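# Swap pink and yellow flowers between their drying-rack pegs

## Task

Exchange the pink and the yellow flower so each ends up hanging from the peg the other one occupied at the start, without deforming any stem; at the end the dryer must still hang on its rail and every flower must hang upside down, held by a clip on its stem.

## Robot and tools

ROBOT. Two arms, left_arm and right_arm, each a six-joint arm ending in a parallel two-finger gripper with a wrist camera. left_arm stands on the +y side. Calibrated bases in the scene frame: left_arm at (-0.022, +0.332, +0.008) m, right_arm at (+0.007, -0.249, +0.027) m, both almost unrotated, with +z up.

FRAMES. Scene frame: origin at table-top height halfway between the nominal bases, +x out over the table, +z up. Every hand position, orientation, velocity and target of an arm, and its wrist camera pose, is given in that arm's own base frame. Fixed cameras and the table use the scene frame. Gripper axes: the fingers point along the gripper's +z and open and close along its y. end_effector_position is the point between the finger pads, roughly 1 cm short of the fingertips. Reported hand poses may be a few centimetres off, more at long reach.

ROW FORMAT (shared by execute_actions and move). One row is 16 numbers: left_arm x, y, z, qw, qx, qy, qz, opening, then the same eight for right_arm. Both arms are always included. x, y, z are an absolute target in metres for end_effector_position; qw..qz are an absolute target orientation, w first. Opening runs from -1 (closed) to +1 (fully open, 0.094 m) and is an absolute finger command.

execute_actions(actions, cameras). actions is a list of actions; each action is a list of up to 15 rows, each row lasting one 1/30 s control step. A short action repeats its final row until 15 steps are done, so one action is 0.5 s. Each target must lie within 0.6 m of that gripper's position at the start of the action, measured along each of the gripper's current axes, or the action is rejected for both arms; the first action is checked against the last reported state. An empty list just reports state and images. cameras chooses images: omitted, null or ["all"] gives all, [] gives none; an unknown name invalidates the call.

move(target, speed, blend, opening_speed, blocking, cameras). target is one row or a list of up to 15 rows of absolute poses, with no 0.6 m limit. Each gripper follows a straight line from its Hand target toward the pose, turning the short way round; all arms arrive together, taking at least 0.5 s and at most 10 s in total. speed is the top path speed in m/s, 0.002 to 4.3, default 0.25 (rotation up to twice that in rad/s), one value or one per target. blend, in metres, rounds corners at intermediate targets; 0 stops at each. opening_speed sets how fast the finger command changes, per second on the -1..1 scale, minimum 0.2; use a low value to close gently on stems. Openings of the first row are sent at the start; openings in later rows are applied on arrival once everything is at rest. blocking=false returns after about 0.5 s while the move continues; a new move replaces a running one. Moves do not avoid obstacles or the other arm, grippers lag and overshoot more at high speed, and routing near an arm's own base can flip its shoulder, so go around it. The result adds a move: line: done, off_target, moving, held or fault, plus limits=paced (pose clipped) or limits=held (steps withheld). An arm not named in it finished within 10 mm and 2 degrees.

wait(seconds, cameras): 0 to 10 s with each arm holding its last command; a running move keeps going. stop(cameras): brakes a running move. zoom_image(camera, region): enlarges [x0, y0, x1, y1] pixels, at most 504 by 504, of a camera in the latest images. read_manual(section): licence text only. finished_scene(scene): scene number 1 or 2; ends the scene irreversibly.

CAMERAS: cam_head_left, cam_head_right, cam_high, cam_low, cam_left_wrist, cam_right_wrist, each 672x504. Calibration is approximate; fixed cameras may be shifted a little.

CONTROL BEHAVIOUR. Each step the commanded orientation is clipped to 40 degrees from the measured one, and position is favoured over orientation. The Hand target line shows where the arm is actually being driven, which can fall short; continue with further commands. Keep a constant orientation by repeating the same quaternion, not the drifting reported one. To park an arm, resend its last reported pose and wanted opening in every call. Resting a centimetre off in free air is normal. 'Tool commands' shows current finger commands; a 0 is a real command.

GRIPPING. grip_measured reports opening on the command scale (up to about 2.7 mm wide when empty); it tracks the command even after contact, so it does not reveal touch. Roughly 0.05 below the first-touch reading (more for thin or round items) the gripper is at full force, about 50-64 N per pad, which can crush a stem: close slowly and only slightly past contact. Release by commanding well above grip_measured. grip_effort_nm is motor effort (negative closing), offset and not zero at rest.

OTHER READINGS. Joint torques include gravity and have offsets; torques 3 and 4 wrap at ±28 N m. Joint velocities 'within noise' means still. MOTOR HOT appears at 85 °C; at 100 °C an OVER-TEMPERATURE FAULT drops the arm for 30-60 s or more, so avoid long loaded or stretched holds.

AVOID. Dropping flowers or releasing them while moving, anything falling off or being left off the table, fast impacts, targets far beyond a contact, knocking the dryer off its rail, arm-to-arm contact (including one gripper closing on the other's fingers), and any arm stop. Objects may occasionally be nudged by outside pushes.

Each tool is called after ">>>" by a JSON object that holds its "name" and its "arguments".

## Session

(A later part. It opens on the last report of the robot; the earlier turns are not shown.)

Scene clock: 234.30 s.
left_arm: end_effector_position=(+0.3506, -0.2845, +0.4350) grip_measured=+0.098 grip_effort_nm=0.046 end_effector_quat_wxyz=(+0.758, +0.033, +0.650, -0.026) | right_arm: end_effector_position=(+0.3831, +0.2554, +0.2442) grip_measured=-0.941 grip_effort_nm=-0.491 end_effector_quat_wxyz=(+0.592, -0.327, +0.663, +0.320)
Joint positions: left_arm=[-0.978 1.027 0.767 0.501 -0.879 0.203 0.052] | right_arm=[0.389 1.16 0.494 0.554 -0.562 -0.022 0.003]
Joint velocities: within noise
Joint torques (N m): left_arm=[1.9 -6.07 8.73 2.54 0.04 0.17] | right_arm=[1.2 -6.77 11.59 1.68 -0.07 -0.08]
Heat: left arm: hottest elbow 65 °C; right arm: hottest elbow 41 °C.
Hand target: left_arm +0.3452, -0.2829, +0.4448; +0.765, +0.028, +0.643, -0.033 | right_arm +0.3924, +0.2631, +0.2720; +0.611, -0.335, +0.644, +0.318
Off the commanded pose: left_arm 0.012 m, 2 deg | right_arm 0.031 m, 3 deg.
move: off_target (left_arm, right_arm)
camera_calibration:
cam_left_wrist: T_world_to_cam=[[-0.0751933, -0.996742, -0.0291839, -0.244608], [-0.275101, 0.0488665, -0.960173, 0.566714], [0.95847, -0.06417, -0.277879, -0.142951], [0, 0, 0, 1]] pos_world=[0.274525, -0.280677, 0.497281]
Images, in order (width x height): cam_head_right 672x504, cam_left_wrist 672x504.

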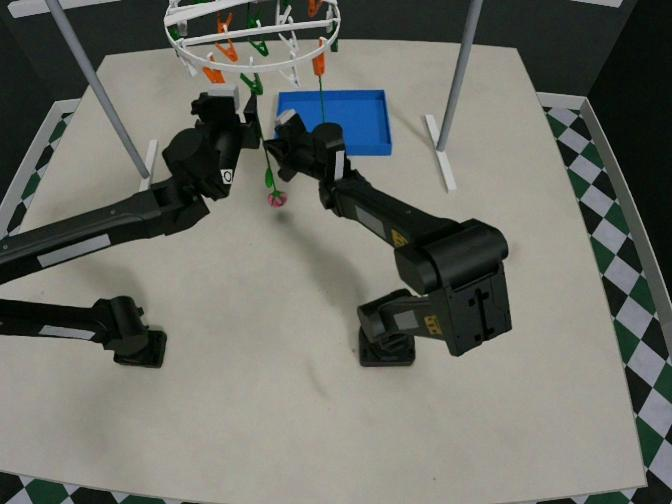

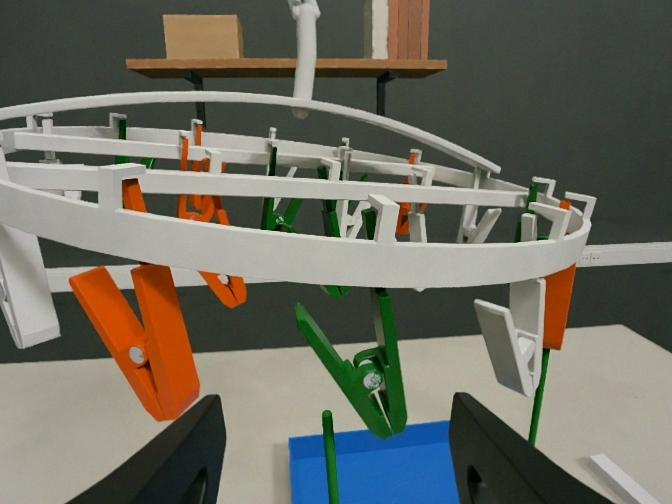

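>>> {"name": "move", "arguments": {"target": [0.29, -0.245, 0.445, 0.7653, 0.028, 0.6424, -0.0334, 0.1, 0.394, 0.264, 0.272, 0.6103, -0.3349, 0.6434, 0.3177, -0.95], "speed": 0.15, "cameras": ["cam_left_wrist","cam_head_right","cam_head_left"]}}

>>> {"name": "zoom_image", "arguments": {"camera": "cam_left_wrist", "region": [250, 180, 490, 420]}}

>>> {"name": "zoom_image", "arguments": {"camera": "cam_head_right", "region": [200, 50, 320, 170]}}

>>> {"name": "zoom_image", "arguments": {"camera": "cam_head_left", "region": [220, 50, 340, 170]}}

Scene clock: 247.70 s.
left_arm: end_effector_position=(+0.2931, -0.2440, +0.4432) grip_measured=+0.098 grip_effort_nm=0.046 end_effector_quat_wxyz=(+0.766, +0.022, +0.642, -0.035) | right_arm: end_effector_position=(+0.3831, +0.2554, +0.2442) grip_measured=-0.941 grip_effort_nm=-0.496 end_effector_quat_wxyz=(+0.592, -0.327, +0.663, +0.320)
Joint positions: left_arm=[-1.074 0.825 0.656 0.483 -0.971 0.251 0.052] | right_arm=[0.389 1.16 0.494 0.554 -0.562 -0.022 0.003]
Joint velocities: within noise
Joint torques (N m): left_arm=[1.85 -3.14 8.85 1.24 0.09 0.18] | right_arm=[1.14 -6.48 11.58 1.69 -0.04 -0.09]
Heat: left arm: hottest elbow 59 °C; right arm: hottest elbow 43 °C.
Hand target: left_arm +0.2900, -0.2450, +0.4449; +0.765, +0.028, +0.642, -0.033 | right_arm +0.3924, +0.2631, +0.2720; +0.611, -0.335, +0.644, +0.318
Off the commanded pose: left_arm 0.004 m, 1 deg | right_arm 0.031 m, 3 deg.
move: off_target (right_arm)
camera_calibration:
cam_left_wrist: T_world_to_cam=[[-0.0742776, -0.997236, -0.00177093, -0.220806], [-0.255374, 0.0207377, -0.96662, 0.547009], [0.963985, -0.071346, -0.256209, -0.095998], [0, 0, 0, 1]] pos_world=[0.215832, -0.238388, 0.503764]
Images, in order (width x height): cam_head_left 672x504, cam_head_right 672x504, cam_left_wrist 672x504.

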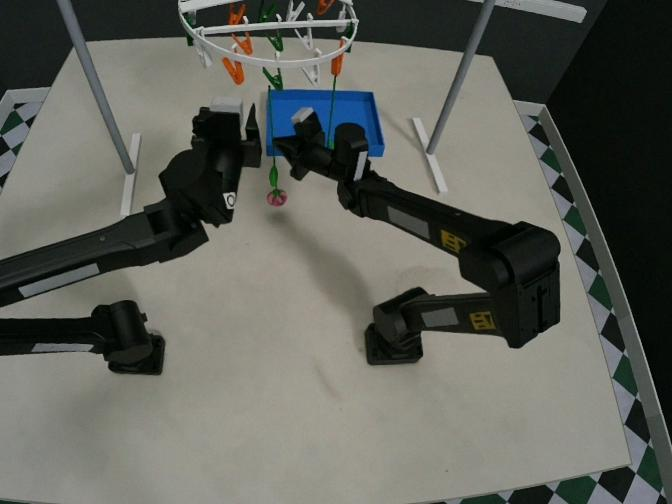

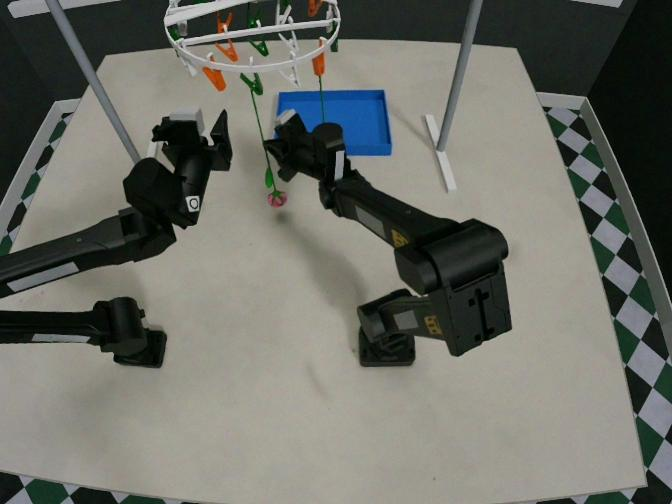

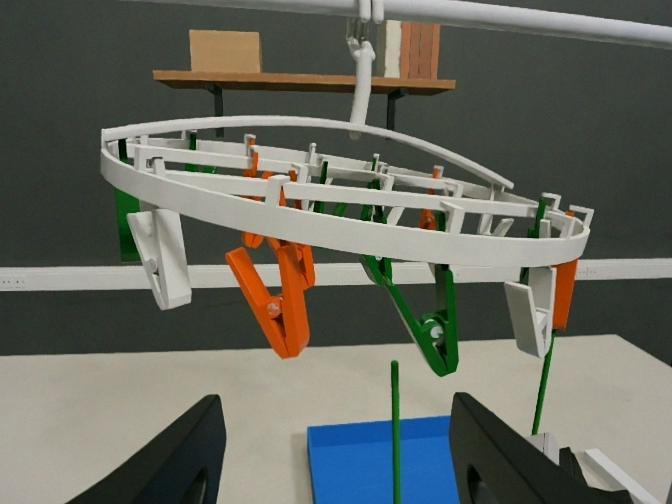

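Scaled by 2.100 from the camera's 672x504 image, which has a finer 960x720 frame.

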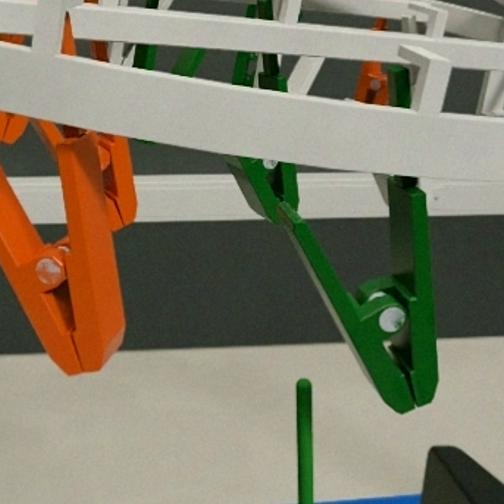

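Scaled by 4.200 from the camera's 672x504 image, which has a finer 960x720 frame.

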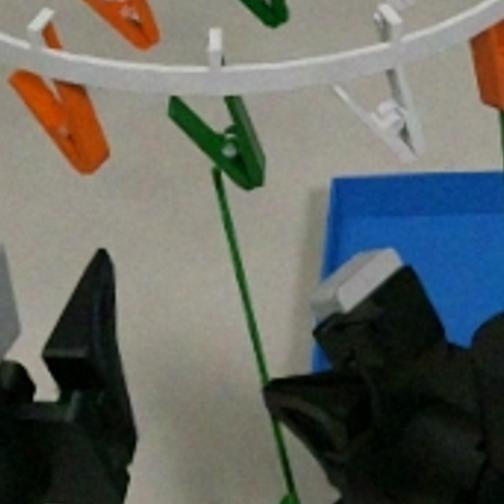

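Scaled by 4.200 from the camera's 672x504 image, which has a finer 960x720 frame.

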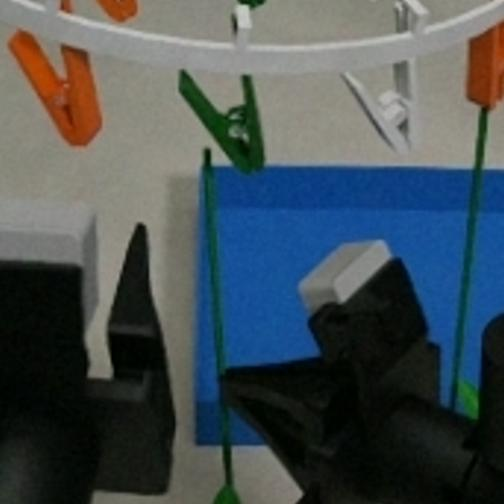

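>>> {"name": "move", "arguments": {"target": [0.325, -0.286, 0.448, 0.7653, 0.028, 0.6424, -0.0334, 0.1, 0.372, 0.256, 0.238, 0.6103, -0.3349, 0.6434, 0.3177, -0.95], "speed": 0.1, "cameras": ["cam_left_wrist"]}}

>>> {"name": "zoom_image", "arguments": {"camera": "cam_left_wrist", "region": [220, 180, 460, 480]}}

Scene clock: 260.97 s.
left_arm: end_effector_position=(+0.3176, -0.2822, +0.4177) grip_measured=+0.098 grip_effort_nm=0.046 end_effector_quat_wxyz=(+0.754, +0.054, +0.655, -0.016) | right_arm: end_effector_position=(+0.3755, +0.2529, +0.2454) grip_measured=-0.941 grip_effort_nm=-0.501 end_effector_quat_wxyz=(+0.613, -0.329, +0.644, +0.319)
Joint positions: left_arm=[-1.059 0.97 0.693 0.511 -0.942 0.252 0.052] | right_arm=[0.391 1.16 0.456 0.649 -0.56 -0.022 0.003]
Joint velocities: within noise
Joint torques (N m): left_arm=[2.96 -3.72 12.7 2.45 0.24 -0.05] | right_arm=[1.2 -4.78 6.72 2.7 0.04 -0.09]
Heat: left arm: hottest elbow 57 °C; right arm: hottest elbow 44 °C.
Hand target: left_arm +0.3235, -0.2845, +0.4473; +0.765, +0.028, +0.642, -0.033 | right_arm +0.3720, +0.2559, +0.2382; +0.610, -0.335, +0.644, +0.318
Off the commanded pose: left_arm 0.031 m, 4 deg | right_arm 0.009 m, 1 deg.
move: off_target (left_arm)
camera_calibration:
cam_left_wrist: T_world_to_cam=[[-0.0876356, -0.993509, -0.072522, -0.22232], [-0.284814, 0.0947528, -0.953888, 0.554235], [0.954568, -0.0629393, -0.291269, -0.108784], [0, 0, 0, 1]] pos_world=[0.242212, -0.280239, 0.480869]
Images, in order (width x height): cam_left_wrist 672x504.

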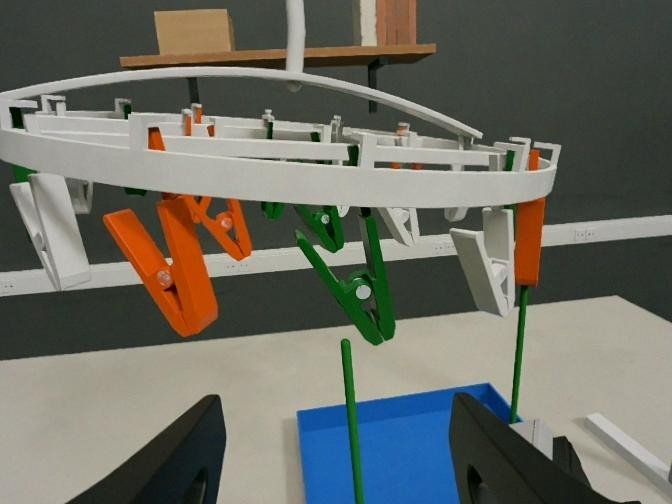

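Scaled by 1.680 from the camera's 672x504 image, which has a finer 960x720 frame.

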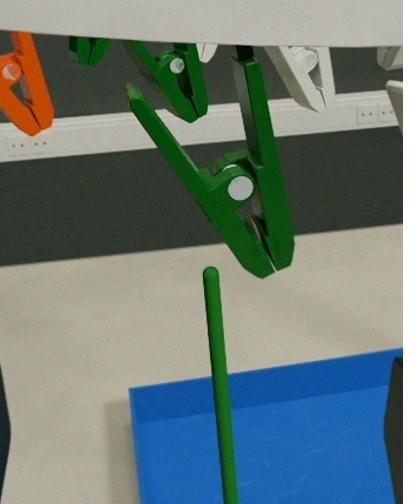

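>>> {"name": "move", "arguments": {"target": [[0.340, -0.292, 0.452, 0.7653, 0.028, 0.6424, -0.0334, 0.1, 0.361, 0.2575, 0.226, 0.6103, -0.3349, 0.6434, 0.3177, -0.95]], "speed": 0.08, "cameras": ["cam_left_wrist"]}}

Scene clock: 277.77 s.
left_arm: end_effector_position=(+0.3322, -0.2879, +0.4229) grip_measured=+0.098 grip_effort_nm=0.051 end_effector_quat_wxyz=(+0.755, +0.051, +0.653, -0.018) | right_arm: end_effector_position=(+0.3650, +0.2548, +0.2336) grip_measured=-0.941 grip_effort_nm=-0.501 end_effector_quat_wxyz=(+0.613, -0.330, +0.644, +0.318)
Joint positions: left_arm=[-1.027 1.006 0.727 0.511 -0.912 0.24 0.052] | right_arm=[0.41 1.166 0.418 0.694 -0.541 -0.022 0.003]
Joint velocities: within noise
Joint torques (N m): left_arm=[3.19 -3.78 12.66 2.04 0.26 -0.07] | right_arm=[1.38 -4.66 6.39 2.63 0.04 -0.06]
Heat: left arm: hottest elbow 56 °C; right arm: hottest elbow 41 °C.
Hand target: left_arm +0.3384, -0.2907, +0.4514; +0.765, +0.028, +0.642, -0.033 | right_arm +0.3610, +0.2574, +0.2262; +0.610, -0.335, +0.644, +0.318
Off the commanded pose: left_arm 0.030 m, 4 deg | right_arm 0.009 m, 1 deg.
move: off_target (left_arm)
camera_calibration:
cam_left_wrist: T_world_to_cam=[[-0.0866146, -0.993984, -0.0670394, -0.229225], [-0.281398, 0.0889617, -0.955459, 0.561856], [0.955674, -0.0638919, -0.28741, -0.123853], [0, 0, 0, 1]] pos_world=[0.256614, -0.285743, 0.485867]
Images, in order (width x height): cam_left_wrist 672x504.

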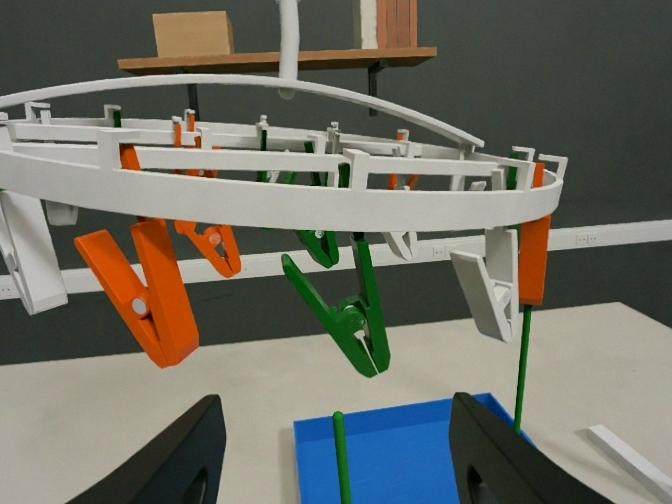

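>>> {"name": "move", "arguments": {"target": [[0.375, -0.296, 0.458, 0.7653, 0.028, 0.6424, -0.0334, 0.1, 0.361, 0.2575, 0.226, 0.6103, -0.3349, 0.6434, 0.3177, -0.95],[0.395, -0.298, 0.460, 0.7653, 0.028, 0.6424, -0.0334, 0.1, 0.361, 0.2575, 0.226, 0.6103, -0.3349, 0.6434, 0.3177, -0.95]], "speed": 0.06, "cameras": ["cam_left_wrist"]}}

Scene clock: 283.40 s.
left_arm: end_effector_position=(+0.3861, -0.2938, +0.4338) grip_measured=+0.098 grip_effort_nm=0.046 end_effector_quat_wxyz=(+0.757, +0.044, +0.651, -0.023) | right_arm: end_effector_position=(+0.3650, +0.2548, +0.2338) grip_measured=-0.941 grip_effort_nm=-0.491 end_effector_quat_wxyz=(+0.613, -0.329, +0.644, +0.318)
Joint positions: left_arm=[-0.905 1.106 0.823 0.497 -0.796 0.192 0.052] | right_arm=[0.41 1.166 0.418 0.695 -0.541 -0.022 0.003]
Joint velocities: within noise
Joint torques (N m): left_arm=[3.19 -5.19 12.79 1.44 0.26 -0.08] | right_arm=[1.38 -4.54 6.43 2.61 0.03 -0.07]
Heat: left arm: hottest elbow 56 °C; right arm: hottest elbow 40 °C.
Hand target: left_arm +0.3936, -0.2969, +0.4593; +0.765, +0.028, +0.642, -0.033 | right_arm +0.3610, +0.2574, +0.2262; +0.610, -0.335, +0.644, +0.318
Off the commanded pose: left_arm 0.028 m, 3 deg | right_arm 0.009 m, 1 deg.
move: off_target (left_arm)
camera_calibration:
cam_left_wrist: T_world_to_cam=[[-0.0846614, -0.995141, -0.0502643, -0.237932], [-0.276205, 0.0719069, -0.958405, 0.582202], [0.957363, -0.0672566, -0.280951, -0.177104], [0, 0, 0, 1]] pos_world=[0.310217, -0.290552, 0.496268]
Images, in order (width x height): cam_left_wrist 672x504.

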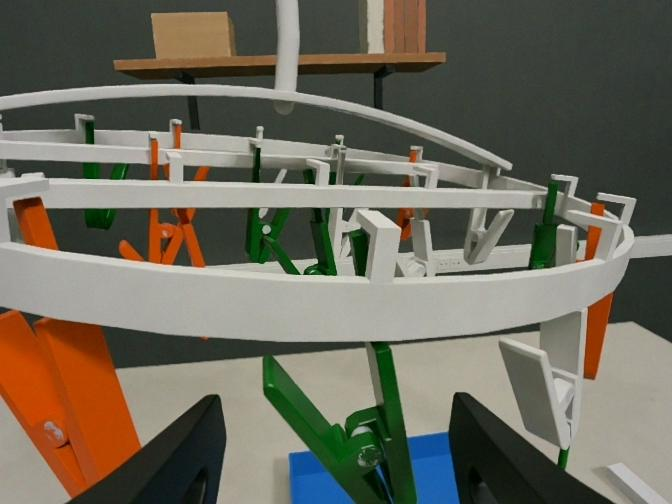

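>>> {"name": "move", "arguments": {"target": [[0.409, -0.299, 0.461, 0.7653, 0.028, 0.6424, -0.0334, 0.1, 0.361, 0.2575, 0.226, 0.6103, -0.3349, 0.6434, 0.3177, -0.95],[0.409, -0.299, 0.461, 0.7653, 0.028, 0.6424, -0.0334, -0.95, 0.361, 0.2575, 0.226, 0.6103, -0.3349, 0.6434, 0.3177, -0.95]], "speed": 0.05, "opening_speed": 0.7, "cameras": ["cam_left_wrist", "cam_right_wrist","cam_low"]}}

Scene clock: 289.33 s.
left_arm: end_effector_position=(+0.3996, -0.2955, +0.4356) grip_measured=-0.598 grip_effort_nm=-1.057 end_effector_quat_wxyz=(+0.757, +0.044, +0.651, -0.025) | right_arm: end_effector_position=(+0.3650, +0.2548, +0.2338) grip_measured=-0.941 grip_effort_nm=-0.501 end_effector_quat_wxyz=(+0.613, -0.329, +0.644, +0.318)
Joint positions: left_arm=[-0.878 1.132 0.847 0.493 -0.767 0.181 0.019] | right_arm=[0.41 1.166 0.418 0.695 -0.541 -0.022 0.003]
Joint velocities: within noise
Joint torques (N m): left_arm=[3.25 -5.48 12.78 1.43 0.17 -0.06] | right_arm=[1.2 -4.48 6.46 2.58 0.05 -0.06]
Heat: left arm: hottest elbow 57 °C; right arm: hottest elbow 39 °C.
Hand target: left_arm +0.4076, -0.2979, +0.4605; +0.765, +0.028, +0.642, -0.033 | right_arm +0.3610, +0.2574, +0.2262; +0.610, -0.335, +0.644, +0.318
Off the commanded pose: left_arm 0.027 m, 2 deg | right_arm 0.009 m, 1 deg.
move: off_target (left_arm); target 2's new opening was sent with left_arm's hand 0.028 m and 3 deg from that target
camera_calibration:
cam_left_wrist: T_world_to_cam=[[-0.0872208, -0.995052, -0.0475791, -0.238571], [-0.276028, 0.070031, -0.958595, 0.587248], [0.957184, -0.0704763, -0.28077, -0.190587], [0, 0, 0, 1]] pos_world=[0.323715, -0.291948, 0.49807]
cam_right_wrist: T_world_to_cam=[[0.817756, -0.575556, 0.00324626, -0.153708], [-0.260249, -0.374783, -0.889836, 0.439757], [0.513367, 0.726824, -0.456269, -0.179069], [0, 0, 0, 1]] pos_world=[0.33207, 0.206498, 0.310107]
Images, in order (width x height): cam_low 672x504, cam_left_wrist 672x504, cam_right_wrist 672x504.

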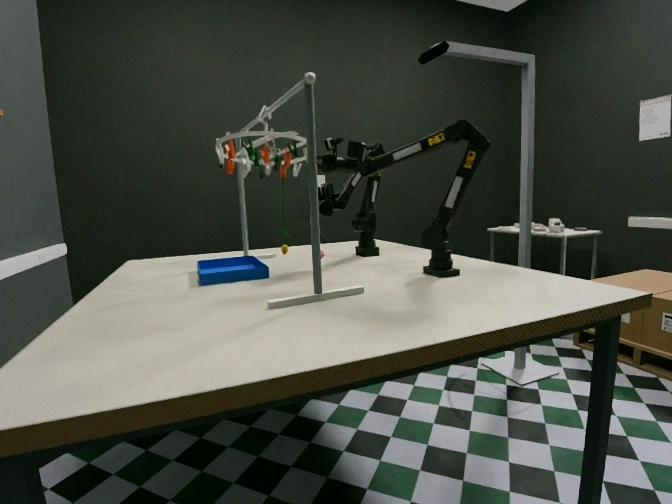

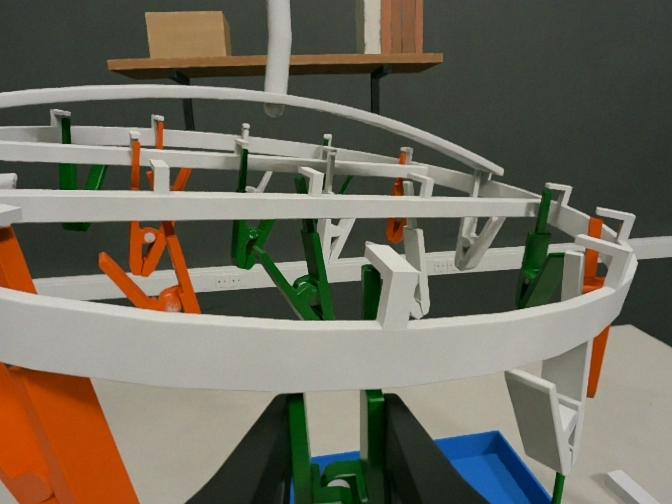

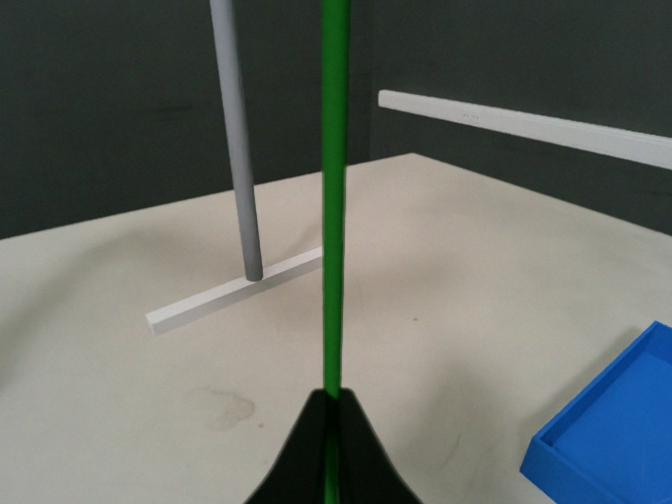

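>>> {"name": "move", "arguments": {"target": [0.409, -0.299, 0.461, 0.7653, 0.028, 0.6424, -0.0334, -0.95, 0.364, 0.253, 0.226, 0.6103, -0.3349, 0.6434, 0.3177, -0.95], "speed": 0.05, "cameras": ["cam_head_left", "cam_head_right","cam_low"]}}

>>> {"name": "zoom_image", "arguments": {"camera": "cam_low", "region": [210, 120, 360, 232]}}

Scene clock: 297.00 s.
left_arm: end_effector_position=(+0.3996, -0.2955, +0.4356) grip_measured=-0.598 grip_effort_nm=-1.062 end_effector_quat_wxyz=(+0.757, +0.044, +0.651, -0.025) | right_arm: end_effector_position=(+0.3633, +0.2563, +0.2326) grip_measured=-0.941 grip_effort_nm=-0.491 end_effector_quat_wxyz=(+0.610, -0.334, +0.642, +0.323)
Joint positions: left_arm=[-0.878 1.132 0.847 0.493 -0.767 0.181 0.019] | right_arm=[0.41 1.169 0.418 0.695 -0.555 -0.022 0.003]
Joint velocities: within noise
Joint torques (N m): left_arm=[3.31 -5.48 12.77 1.43 0.17 -0.06] | right_arm=[0.03 -4.42 6.63 2.63 -0.1 -0.09]
Heat: left arm: hottest elbow 60 °C; right arm: hottest elbow 38 °C.
Hand target: left_arm +0.4076, -0.2979, +0.4605; +0.765, +0.028, +0.642, -0.033 | right_arm +0.3639, +0.2530, +0.2261; +0.610, -0.335, +0.644, +0.318
Off the commanded pose: left_arm 0.027 m, 2 deg | right_arm 0.007 m, 1 deg.
move: off_target (left_arm)
Images, in order (width x height): cam_head_left 672x504, cam_head_right 672x504, cam_low 672x504.

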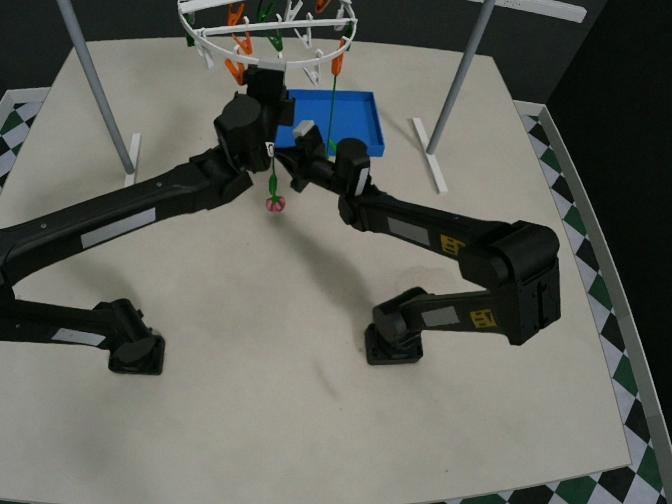

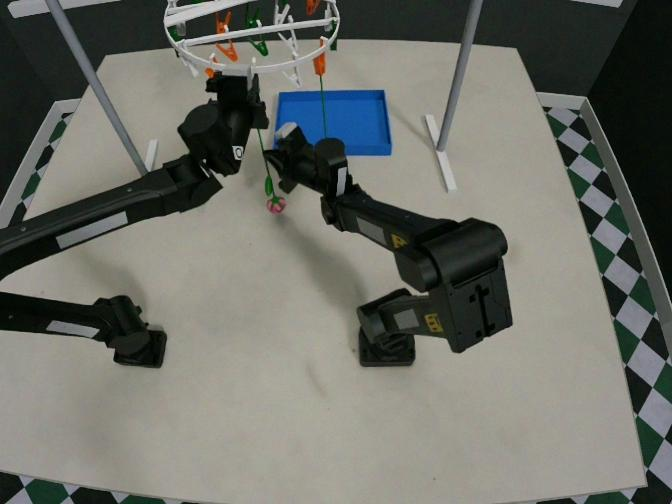

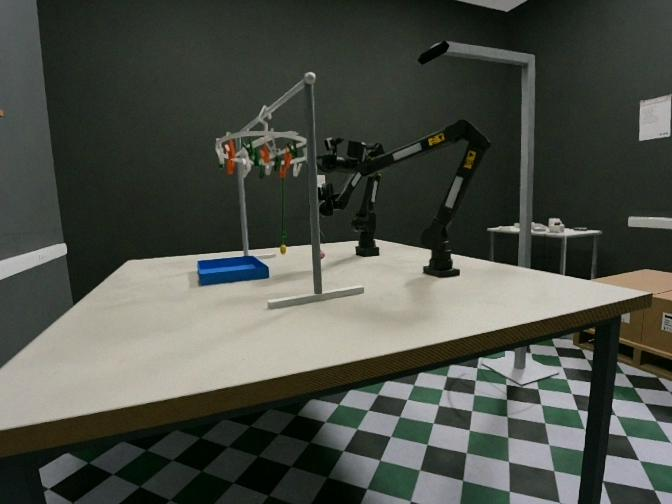

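Scaled by 3.360 from the camera's 672x504 image, which has a finer 960x720 frame.

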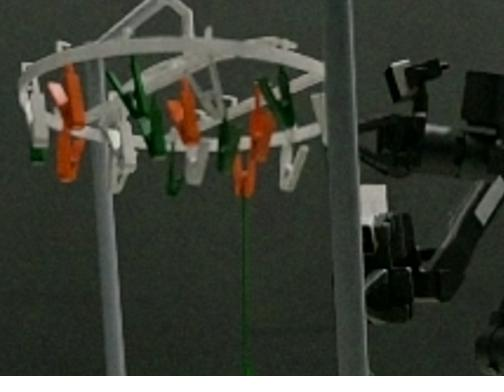

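>>> {"name": "move", "arguments": {"target": [0.409, -0.299, 0.461, 0.7653, 0.028, 0.6424, -0.0334, -0.95, 0.372, 0.248, 0.242, 0.6103, -0.3349, 0.6434, 0.3177, -0.95], "speed": 0.05, "cameras": ["cam_left_wrist"]}}

Scene clock: 300.40 s.
left_arm: end_effector_position=(+0.3996, -0.2955, +0.4356) grip_measured=-0.598 grip_effort_nm=-1.062 end_effector_quat_wxyz=(+0.757, +0.044, +0.651, -0.025) | right_arm: end_effector_position=(+0.3641, +0.2491, +0.2285) grip_measured=-0.941 grip_effort_nm=-0.496 end_effector_quat_wxyz=(+0.599, -0.332, +0.652, +0.325)
Joint positions: left_arm=[-0.878 1.132 0.847 0.493 -0.767 0.181 0.019] | right_arm=[0.386 1.156 0.418 0.652 -0.581 -0.022 0.003]
Joint velocities: within noise
Joint torques (N m): left_arm=[3.31 -5.48 12.78 1.43 0.16 -0.06] | right_arm=[-0.21 -6.24 9.11 1.66 -0.13 -0.1]
Heat: left arm: hottest elbow 61 °C; right arm: hottest elbow 37 °C.
Hand target: left_arm +0.4076, -0.2979, +0.4605; +0.765, +0.028, +0.642, -0.033 | right_arm +0.3717, +0.2479, +0.2420; +0.611, -0.335, +0.644, +0.318
Off the commanded pose: left_arm 0.027 m, 2 deg | right_arm 0.016 m, 2 deg.
move: off_target (left_arm, right_arm)
camera_calibration:
cam_left_wrist: T_world_to_cam=[[-0.0872208, -0.995052, -0.0475791, -0.238571], [-0.276028, 0.070031, -0.958595, 0.587248], [0.957184, -0.0704763, -0.28077, -0.190587], [0, 0, 0, 1]] pos_world=[0.323715, -0.291948, 0.49807]
Images, in order (width x height): cam_left_wrist 672x504.

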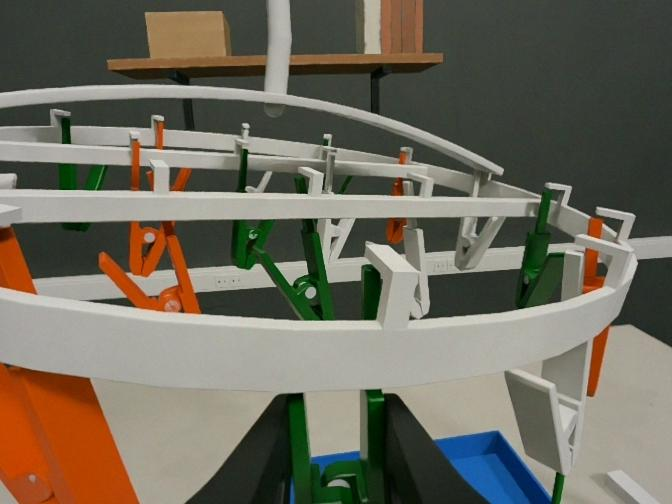

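>>> {"name": "move", "arguments": {"target": [0.409, -0.299, 0.461, 0.7653, 0.028, 0.6424, -0.0334, -0.95, 0.374, 0.245, 0.257, 0.6103, -0.3349, 0.6434, 0.3177, -0.95], "speed": 0.05, "cameras": ["cam_left_wrist"]}}

Scene clock: 306.20 s.
left_arm: end_effector_position=(+0.3996, -0.2955, +0.4356) grip_measured=-0.598 grip_effort_nm=-1.067 end_effector_quat_wxyz=(+0.757, +0.044, +0.651, -0.025) | right_arm: end_effector_position=(+0.3602, +0.2438, +0.2316) grip_measured=-0.941 grip_effort_nm=-0.491 end_effector_quat_wxyz=(+0.590, -0.331, +0.660, +0.326)
Joint positions: left_arm=[-0.878 1.132 0.847 0.493 -0.767 0.181 0.019] | right_arm=[0.373 1.114 0.418 0.587 -0.593 -0.022 0.003]
Joint velocities: within noise
Joint torques (N m): left_arm=[3.31 -5.42 12.78 1.43 0.17 -0.07] | right_arm=[-0.32 -5.83 11.06 1.68 -0.13 -0.11]
Heat: left arm: hottest elbow 63 °C; right arm: hottest elbow 37 °C.
Hand target: left_arm +0.4076, -0.2979, +0.4605; +0.765, +0.028, +0.642, -0.033 | right_arm +0.3729, +0.2443, +0.2571; +0.611, -0.335, +0.644, +0.318
Off the commanded pose: left_arm 0.027 m, 2 deg | right_arm 0.029 m, 3 deg.
move: off_target (left_arm, right_arm)
camera_calibration:
cam_left_wrist: T_world_to_cam=[[-0.0872208, -0.995052, -0.0475791, -0.238571], [-0.276028, 0.070031, -0.958595, 0.587248], [0.957184, -0.0704763, -0.28077, -0.190587], [0, 0, 0, 1]] pos_world=[0.323715, -0.291948, 0.49807]
Images, in order (width x height): cam_left_wrist 672x504.

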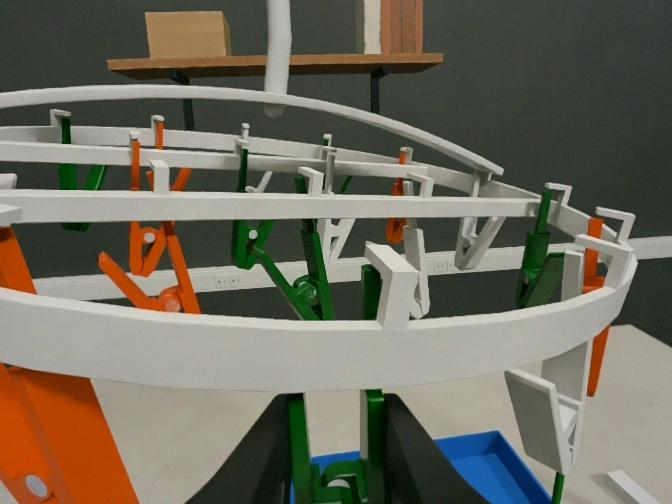

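>>> {"name": "move", "arguments": {"target": [0.409, -0.299, 0.461, 0.7653, 0.028, 0.6424, -0.0334, -0.95, 0.377, 0.246, 0.272, 0.630, -0.321, 0.630, 0.321, -0.95], "speed": 0.05, "cameras": ["cam_left_wrist"]}}

Scene clock: 310.03 s.
left_arm: end_effector_position=(+0.3996, -0.2955, +0.4356) grip_measured=-0.598 grip_effort_nm=-1.067 end_effector_quat_wxyz=(+0.757, +0.044, +0.651, -0.025) | right_arm: end_effector_position=(+0.3630, +0.2421, +0.2407) grip_measured=-0.941 grip_effort_nm=-0.496 end_effector_quat_wxyz=(+0.607, -0.326, +0.651, +0.320)
Joint positions: left_arm=[-0.878 1.132 0.847 0.493 -0.767 0.181 0.019] | right_arm=[0.373 1.11 0.418 0.622 -0.575 -0.017 0.003]
Joint velocities: within noise
Joint torques (N m): left_arm=[3.31 -5.48 12.75 1.43 0.16 -0.06] | right_arm=[0.26 -5.36 11.28 2.59 0.05 0.18]
Heat: left arm: hottest elbow 64 °C; right arm: hottest elbow 37 °C.
Hand target: left_arm +0.4076, -0.2979, +0.4605; +0.765, +0.028, +0.642, -0.033 | right_arm +0.3752, +0.2451, +0.2721; +0.630, -0.321, +0.630, +0.321
Off the commanded pose: left_arm 0.027 m, 2 deg | right_arm 0.035 m, 4 deg.
move: off_target (left_arm, right_arm)
camera_calibration:
cam_left_wrist: T_world_to_cam=[[-0.0872208, -0.995052, -0.0475791, -0.238571], [-0.276028, 0.070031, -0.958595, 0.587248], [0.957184, -0.0704763, -0.28077, -0.190587], [0, 0, 0, 1]] pos_world=[0.323715, -0.291948, 0.49807]
Images, in order (width x height): cam_left_wrist 672x504.

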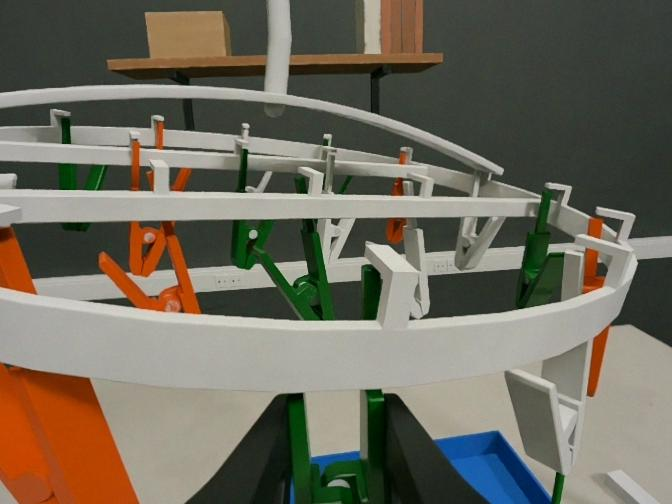

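>>> {"name": "move", "arguments": {"target": [0.409, -0.299, 0.461, 0.7653, 0.028, 0.6424, -0.0334, -0.95, 0.381, 0.253, 0.284, 0.630, -0.321, 0.630, 0.321, -0.95], "speed": 0.05, "cameras": ["cam_left_wrist"]}}

Scene clock: 313.70 s.
left_arm: end_effector_position=(+0.3996, -0.2955, +0.4356) grip_measured=-0.598 grip_effort_nm=-1.067 end_effector_quat_wxyz=(+0.757, +0.044, +0.651, -0.025) | right_arm: end_effector_position=(+0.3705, +0.2441, +0.2560) grip_measured=-0.941 grip_effort_nm=-0.496 end_effector_quat_wxyz=(+0.617, -0.322, +0.645, +0.315)
Joint positions: left_arm=[-0.878 1.132 0.847 0.493 -0.767 0.181 0.019] | right_arm=[0.377 1.103 0.448 0.606 -0.559 -0.016 0.003]
Joint velocities: within noise
Joint torques (N m): left_arm=[3.31 -5.48 12.78 1.44 0.16 -0.06] | right_arm=[1.2 -5.54 11.75 1.62 0.07 0.19]
Heat: left arm: hottest elbow 65 °C; right arm: hottest elbow 37 °C.
Hand target: left_arm +0.4076, -0.2979, +0.4605; +0.765, +0.028, +0.642, -0.033 | right_arm +0.3794, +0.2519, +0.2841; +0.630, -0.321, +0.630, +0.321
Off the commanded pose: left_arm 0.027 m, 2 deg | right_arm 0.031 m, 2 deg.
move: off_target (left_arm, right_arm)
camera_calibration:
cam_left_wrist: T_world_to_cam=[[-0.0872208, -0.995052, -0.0475791, -0.238571], [-0.276028, 0.070031, -0.958595, 0.587248], [0.957184, -0.0704763, -0.28077, -0.190587], [0, 0, 0, 1]] pos_world=[0.323715, -0.291948, 0.49807]
Images, in order (width x height): cam_left_wrist 672x504.

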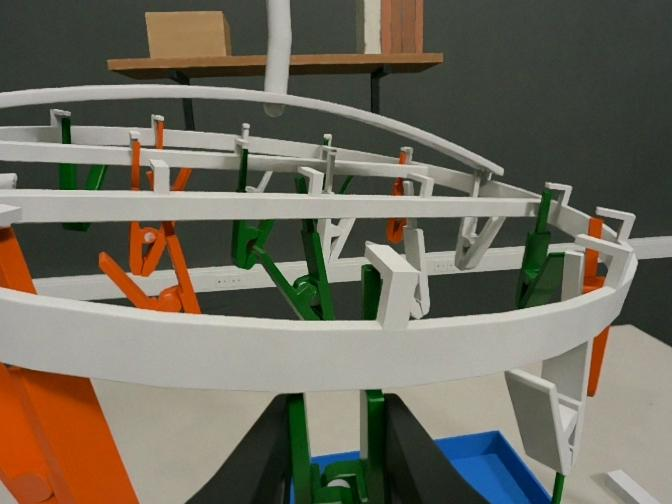

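>>> {"name": "move", "arguments": {"target": [0.409, -0.299, 0.461, 0.7653, 0.028, 0.6424, -0.0334, -0.95, 0.379, 0.256, 0.246, 0.630, -0.321, 0.630, 0.321, -0.95], "speed": 0.05, "cameras": ["cam_right_wrist"]}}

Scene clock: 323.03 s.
left_arm: end_effector_position=(+0.3997, -0.2956, +0.4354) grip_measured=-0.598 grip_effort_nm=-1.072 end_effector_quat_wxyz=(+0.757, +0.044, +0.651, -0.024) | right_arm: end_effector_position=(+0.3801, +0.2520, +0.2477) grip_measured=-0.941 grip_effort_nm=-0.501 end_effector_quat_wxyz=(+0.632, -0.324, +0.630, +0.314)
Joint positions: left_arm=[-0.878 1.132 0.847 0.493 -0.767 0.181 0.019] | right_arm=[0.39 1.193 0.449 0.74 -0.545 -0.016 0.003]
Joint velocities: within noise
Joint torques (N m): left_arm=[3.31 -5.48 12.77 1.44 0.17 -0.07] | right_arm=[1.32 -5.3 7.24 2.51 0.06 0.19]
Heat: left arm: hottest elbow 66 °C; right arm: hottest elbow 40 °C.
Hand target: left_arm +0.4077, -0.2979, +0.4604; +0.765, +0.028, +0.642, -0.033 | right_arm +0.3790, +0.2559, +0.2461; +0.630, -0.321, +0.630, +0.321
Off the commanded pose: left_arm 0.027 m, 3 deg | right_arm 0.004 m, 1 deg.
move: off_target (left_arm)
camera_calibration:
cam_right_wrist: T_world_to_cam=[[0.80756, -0.58935, 0.0226605, -0.165187], [-0.230421, -0.350638, -0.907722, 0.441945], [0.542912, 0.727818, -0.41896, -0.199177], [0, 0, 0, 1]] pos_world=[0.343367, 0.202574, 0.321459]
Images, in order (width x height): cam_right_wrist 672x504.

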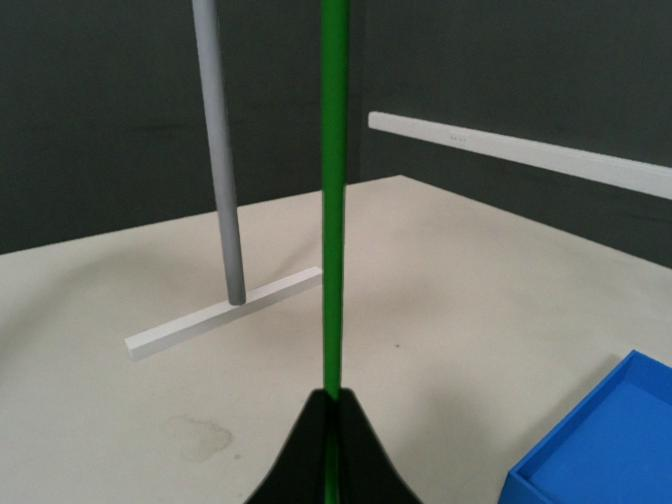

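>>> {"name": "move", "arguments": {"target": [0.409, -0.299, 0.461, 0.7653, 0.028, 0.6424, -0.0334, -0.95, 0.371, 0.259, 0.256, 0.630, -0.321, 0.630, 0.321, -0.95], "speed": 0.05, "cameras": []}}

Scene clock: 329.70 s.
left_arm: end_effector_position=(+0.3997, -0.2956, +0.4354) grip_measured=-0.598 grip_effort_nm=-1.062 end_effector_quat_wxyz=(+0.757, +0.044, +0.651, -0.024) | right_arm: end_effector_position=(+0.3743, +0.2557, +0.2562) grip_measured=-0.941 grip_effort_nm=-0.501 end_effector_quat_wxyz=(+0.635, -0.324, +0.627, +0.313)
Joint positions: left_arm=[-0.878 1.132 0.847 0.493 -0.767 0.181 0.019] | right_arm=[0.409 1.16 0.449 0.716 -0.525 -0.016 0.003]
Joint velocities: within noise
Joint torques (N m): left_arm=[3.25 -5.48 12.77 1.42 0.16 -0.07] | right_arm=[1.38 -6.42 7.36 1.62 0.07 0.19]
Heat: left arm: hottest elbow 67 °C; right arm: hottest elbow 40 °C.
Hand target: left_arm +0.4077, -0.2979, +0.4604; +0.765, +0.028, +0.642, -0.033 | right_arm +0.3710, +0.2589, +0.2561; +0.630, -0.321, +0.630, +0.321
Off the commanded pose: left_arm 0.027 m, 3 deg | right_arm 0.005 m, 1 deg.
move: off_target (left_arm)
No camera images: "cameras" was empty.

>>> {"name": "move", "arguments": {"target": [0.409, -0.299, 0.461, 0.7653, 0.028, 0.6424, -0.0334, -0.95, 0.371, 0.258, 0.270, 0.6438, -0.3098, 0.6218, 0.3208, -0.95], "speed": 0.04, "cameras": ["cam_left_wrist"]}}

Scene clock: 333.67 s.
left_arm: end_effector_position=(+0.3997, -0.2956, +0.4354) grip_measured=-0.598 grip_effort_nm=-1.062 end_effector_quat_wxyz=(+0.757, +0.044, +0.651, -0.024) | right_arm: end_effector_position=(+0.3738, +0.2546, +0.2640) grip_measured=-0.941 grip_effort_nm=-0.505 end_effector_quat_wxyz=(+0.642, -0.313, +0.627, +0.313)
Joint positions: left_arm=[-0.878 1.132 0.847 0.493 -0.767 0.181 0.019] | right_arm=[0.415 1.141 0.449 0.715 -0.501 0.001 0.003]
Joint velocities: within noise
Joint torques (N m): left_arm=[3.31 -5.48 12.77 1.43 0.17 -0.07] | right_arm=[1.32 -6.3 7.76 2.3 0.07 0.19]
Heat: left arm: hottest elbow 67 °C; right arm: hottest elbow 40 °C.
Hand target: left_arm +0.4077, -0.2979, +0.4604; +0.765, +0.028, +0.642, -0.033 | right_arm +0.3711, +0.2579, +0.2700; +0.644, -0.310, +0.622, +0.321
Off the commanded pose: left_arm 0.027 m, 3 deg | right_arm 0.007 m, 1 deg.
move: off_target (left_arm)
camera_calibration:
cam_left_wrist: T_world_to_cam=[[-0.0872103, -0.995039, -0.0478781, -0.238521], [-0.276192, 0.0703281, -0.958526, 0.587196], [0.957138, -0.0703698, -0.280955, -0.190608], [0, 0, 0, 1]] pos_world=[0.323815, -0.292047, 0.497871]
Images, in order (width x height): cam_left_wrist 672x504.

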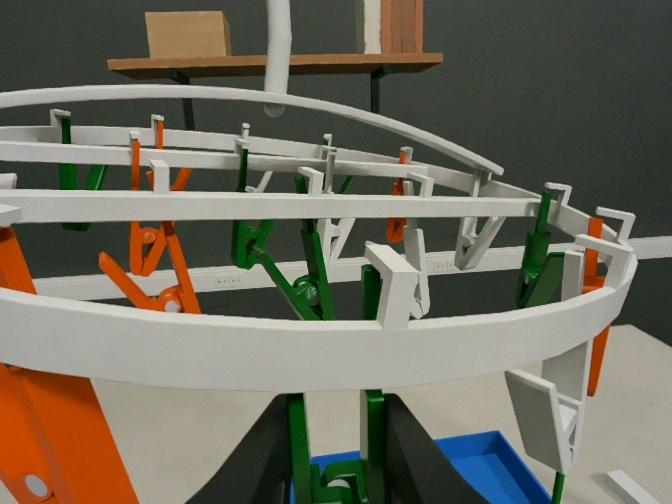

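>>> {"name": "move", "arguments": {"target": [0.409, -0.299, 0.461, 0.7653, 0.028, 0.6424, -0.0334, -0.95, 0.371, 0.262, 0.282, 0.6438, -0.3098, 0.6218, 0.3208, -0.95], "speed": 0.04, "cameras": ["cam_left_wrist","cam_right_wrist"]}}

Scene clock: 337.20 s.
left_arm: end_effector_position=(+0.3997, -0.2956, +0.4354) grip_measured=-0.598 grip_effort_nm=-1.067 end_effector_quat_wxyz=(+0.757, +0.044, +0.651, -0.024) | right_arm: end_effector_position=(+0.3691, +0.2563, +0.2682) grip_measured=-0.941 grip_effort_nm=-0.496 end_effector_quat_wxyz=(+0.640, -0.312, +0.629, +0.313)
Joint positions: left_arm=[-0.878 1.132 0.847 0.493 -0.767 0.181 0.019] | right_arm=[0.428 1.114 0.449 0.682 -0.488 0.003 0.003]
Joint velocities: within noise
Joint torques (N m): left_arm=[3.25 -5.48 12.78 1.43 0.17 -0.06] | right_arm=[1.38 -6.01 9.46 1.7 0.07 0.17]
Heat: left arm: hottest elbow 68 °C; right arm: hottest elbow 40 °C.
Hand target: left_arm +0.4077, -0.2979, +0.4604; +0.765, +0.028, +0.642, -0.033 | right_arm +0.3707, +0.2617, +0.2821; +0.644, -0.310, +0.622, +0.321
Off the commanded pose: left_arm 0.027 m, 3 deg | right_arm 0.015 m, 1 deg.
move: off_target (left_arm, right_arm)
camera_calibration:
cam_left_wrist: T_world_to_cam=[[-0.0872103, -0.995039, -0.0478781, -0.238521], [-0.276192, 0.0703281, -0.958526, 0.587196], [0.957138, -0.0703698, -0.280955, -0.190608], [0, 0, 0, 1]] pos_world=[0.323815, -0.292047, 0.497871]
cam_right_wrist: T_world_to_cam=[[0.796423, -0.604569, 0.014383, -0.143939], [-0.232493, -0.328055, -0.915602, 0.456692], [0.558263, 0.725863, -0.401828, -0.197488], [0, 0, 0, 1]] pos_world=[0.331064, 0.206148, 0.340862]
Images, in order (width x height): cam_left_wrist 672x504, cam_right_wrist 672x504.

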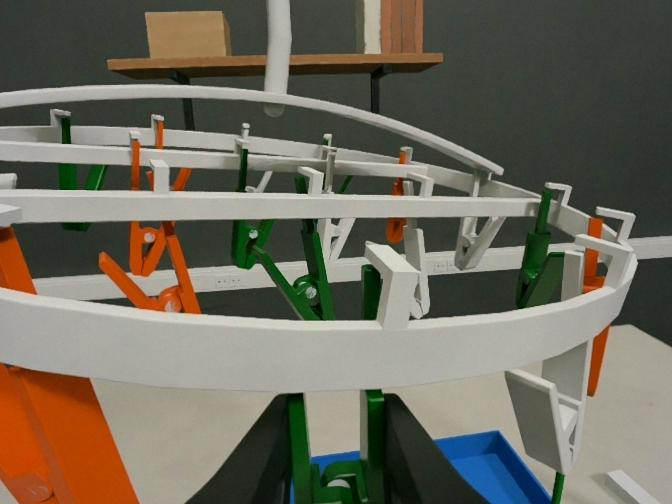

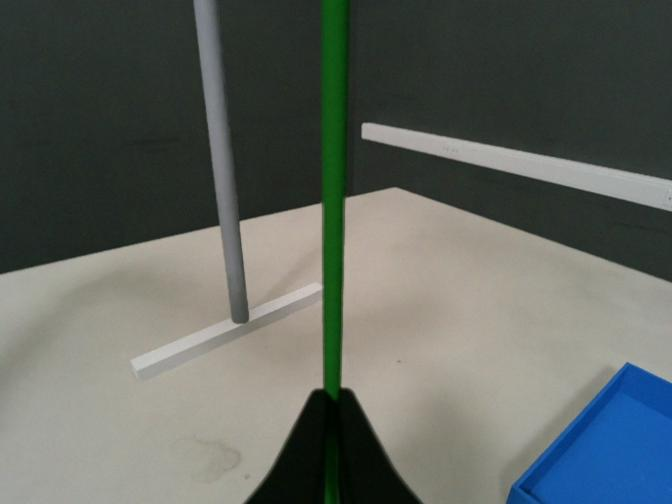

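>>> {"name": "move", "arguments": {"target": [[0.409, -0.299, 0.461, 0.7653, 0.028, 0.6424, -0.0334, 0.1, 0.374, 0.262, 0.282, 0.6438, -0.3098, 0.6218, 0.3208, -0.95],[0.370, -0.295, 0.450, 0.7653, 0.028, 0.6424, -0.0334, 0.1, 0.374, 0.262, 0.282, 0.6438, -0.3098, 0.6218, 0.3208, -0.95],[0.325, -0.290, 0.450, 0.7653, 0.028, 0.6424, -0.0334, 0.1, 0.374, 0.262, 0.282, 0.6438, -0.3098, 0.6218, 0.3208, -0.95]], "speed": 0.08, "opening_speed": 0.8, "cameras": ["cam_left_wrist"]}}

Scene clock: 343.77 s.
left_arm: end_effector_position=(+0.3300, -0.2912, +0.4414) grip_measured=+0.098 grip_effort_nm=0.051 end_effector_quat_wxyz=(+0.760, +0.033, +0.649, -0.026) | right_arm: end_effector_position=(+0.3689, +0.2565, +0.2680) grip_measured=-0.941 grip_effort_nm=-0.501 end_effector_quat_wxyz=(+0.639, -0.312, +0.629, +0.314)
Joint positions: left_arm=[-1.043 1.01 0.766 0.51 -0.941 0.233 0.052] | right_arm=[0.428 1.114 0.449 0.682 -0.489 0.003 0.003]
Joint velocities: within noise
Joint torques (N m): left_arm=[1.9 -5.66 8.75 2.5 0.08 0.18] | right_arm=[1.14 -5.36 9.89 1.8 -0.06 0.16]
Heat: left arm: hottest elbow 67 °C; right arm: hottest elbow 41 °C.
Hand target: left_arm +0.3251, -0.2900, +0.4499; +0.765, +0.028, +0.643, -0.033 | right_arm +0.3735, +0.2617, +0.2821; +0.644, -0.310, +0.622, +0.321
Off the commanded pose: left_arm 0.010 m, 1 deg | right_arm 0.016 m, 1 deg.
move: off_target (right_arm)
camera_calibration:
cam_left_wrist: T_world_to_cam=[[-0.0750586, -0.996771, -0.028514, -0.253052], [-0.271988, 0.0479749, -0.961104, 0.566594], [0.959369, -0.0643837, -0.274711, -0.123636], [0, 0, 0, 1]] pos_world=[0.253726, -0.287378, 0.503376]
Images, in order (width x height): cam_left_wrist 672x504.

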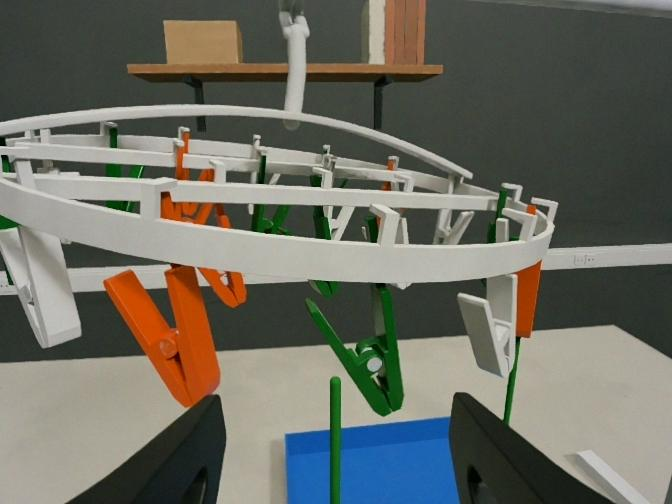

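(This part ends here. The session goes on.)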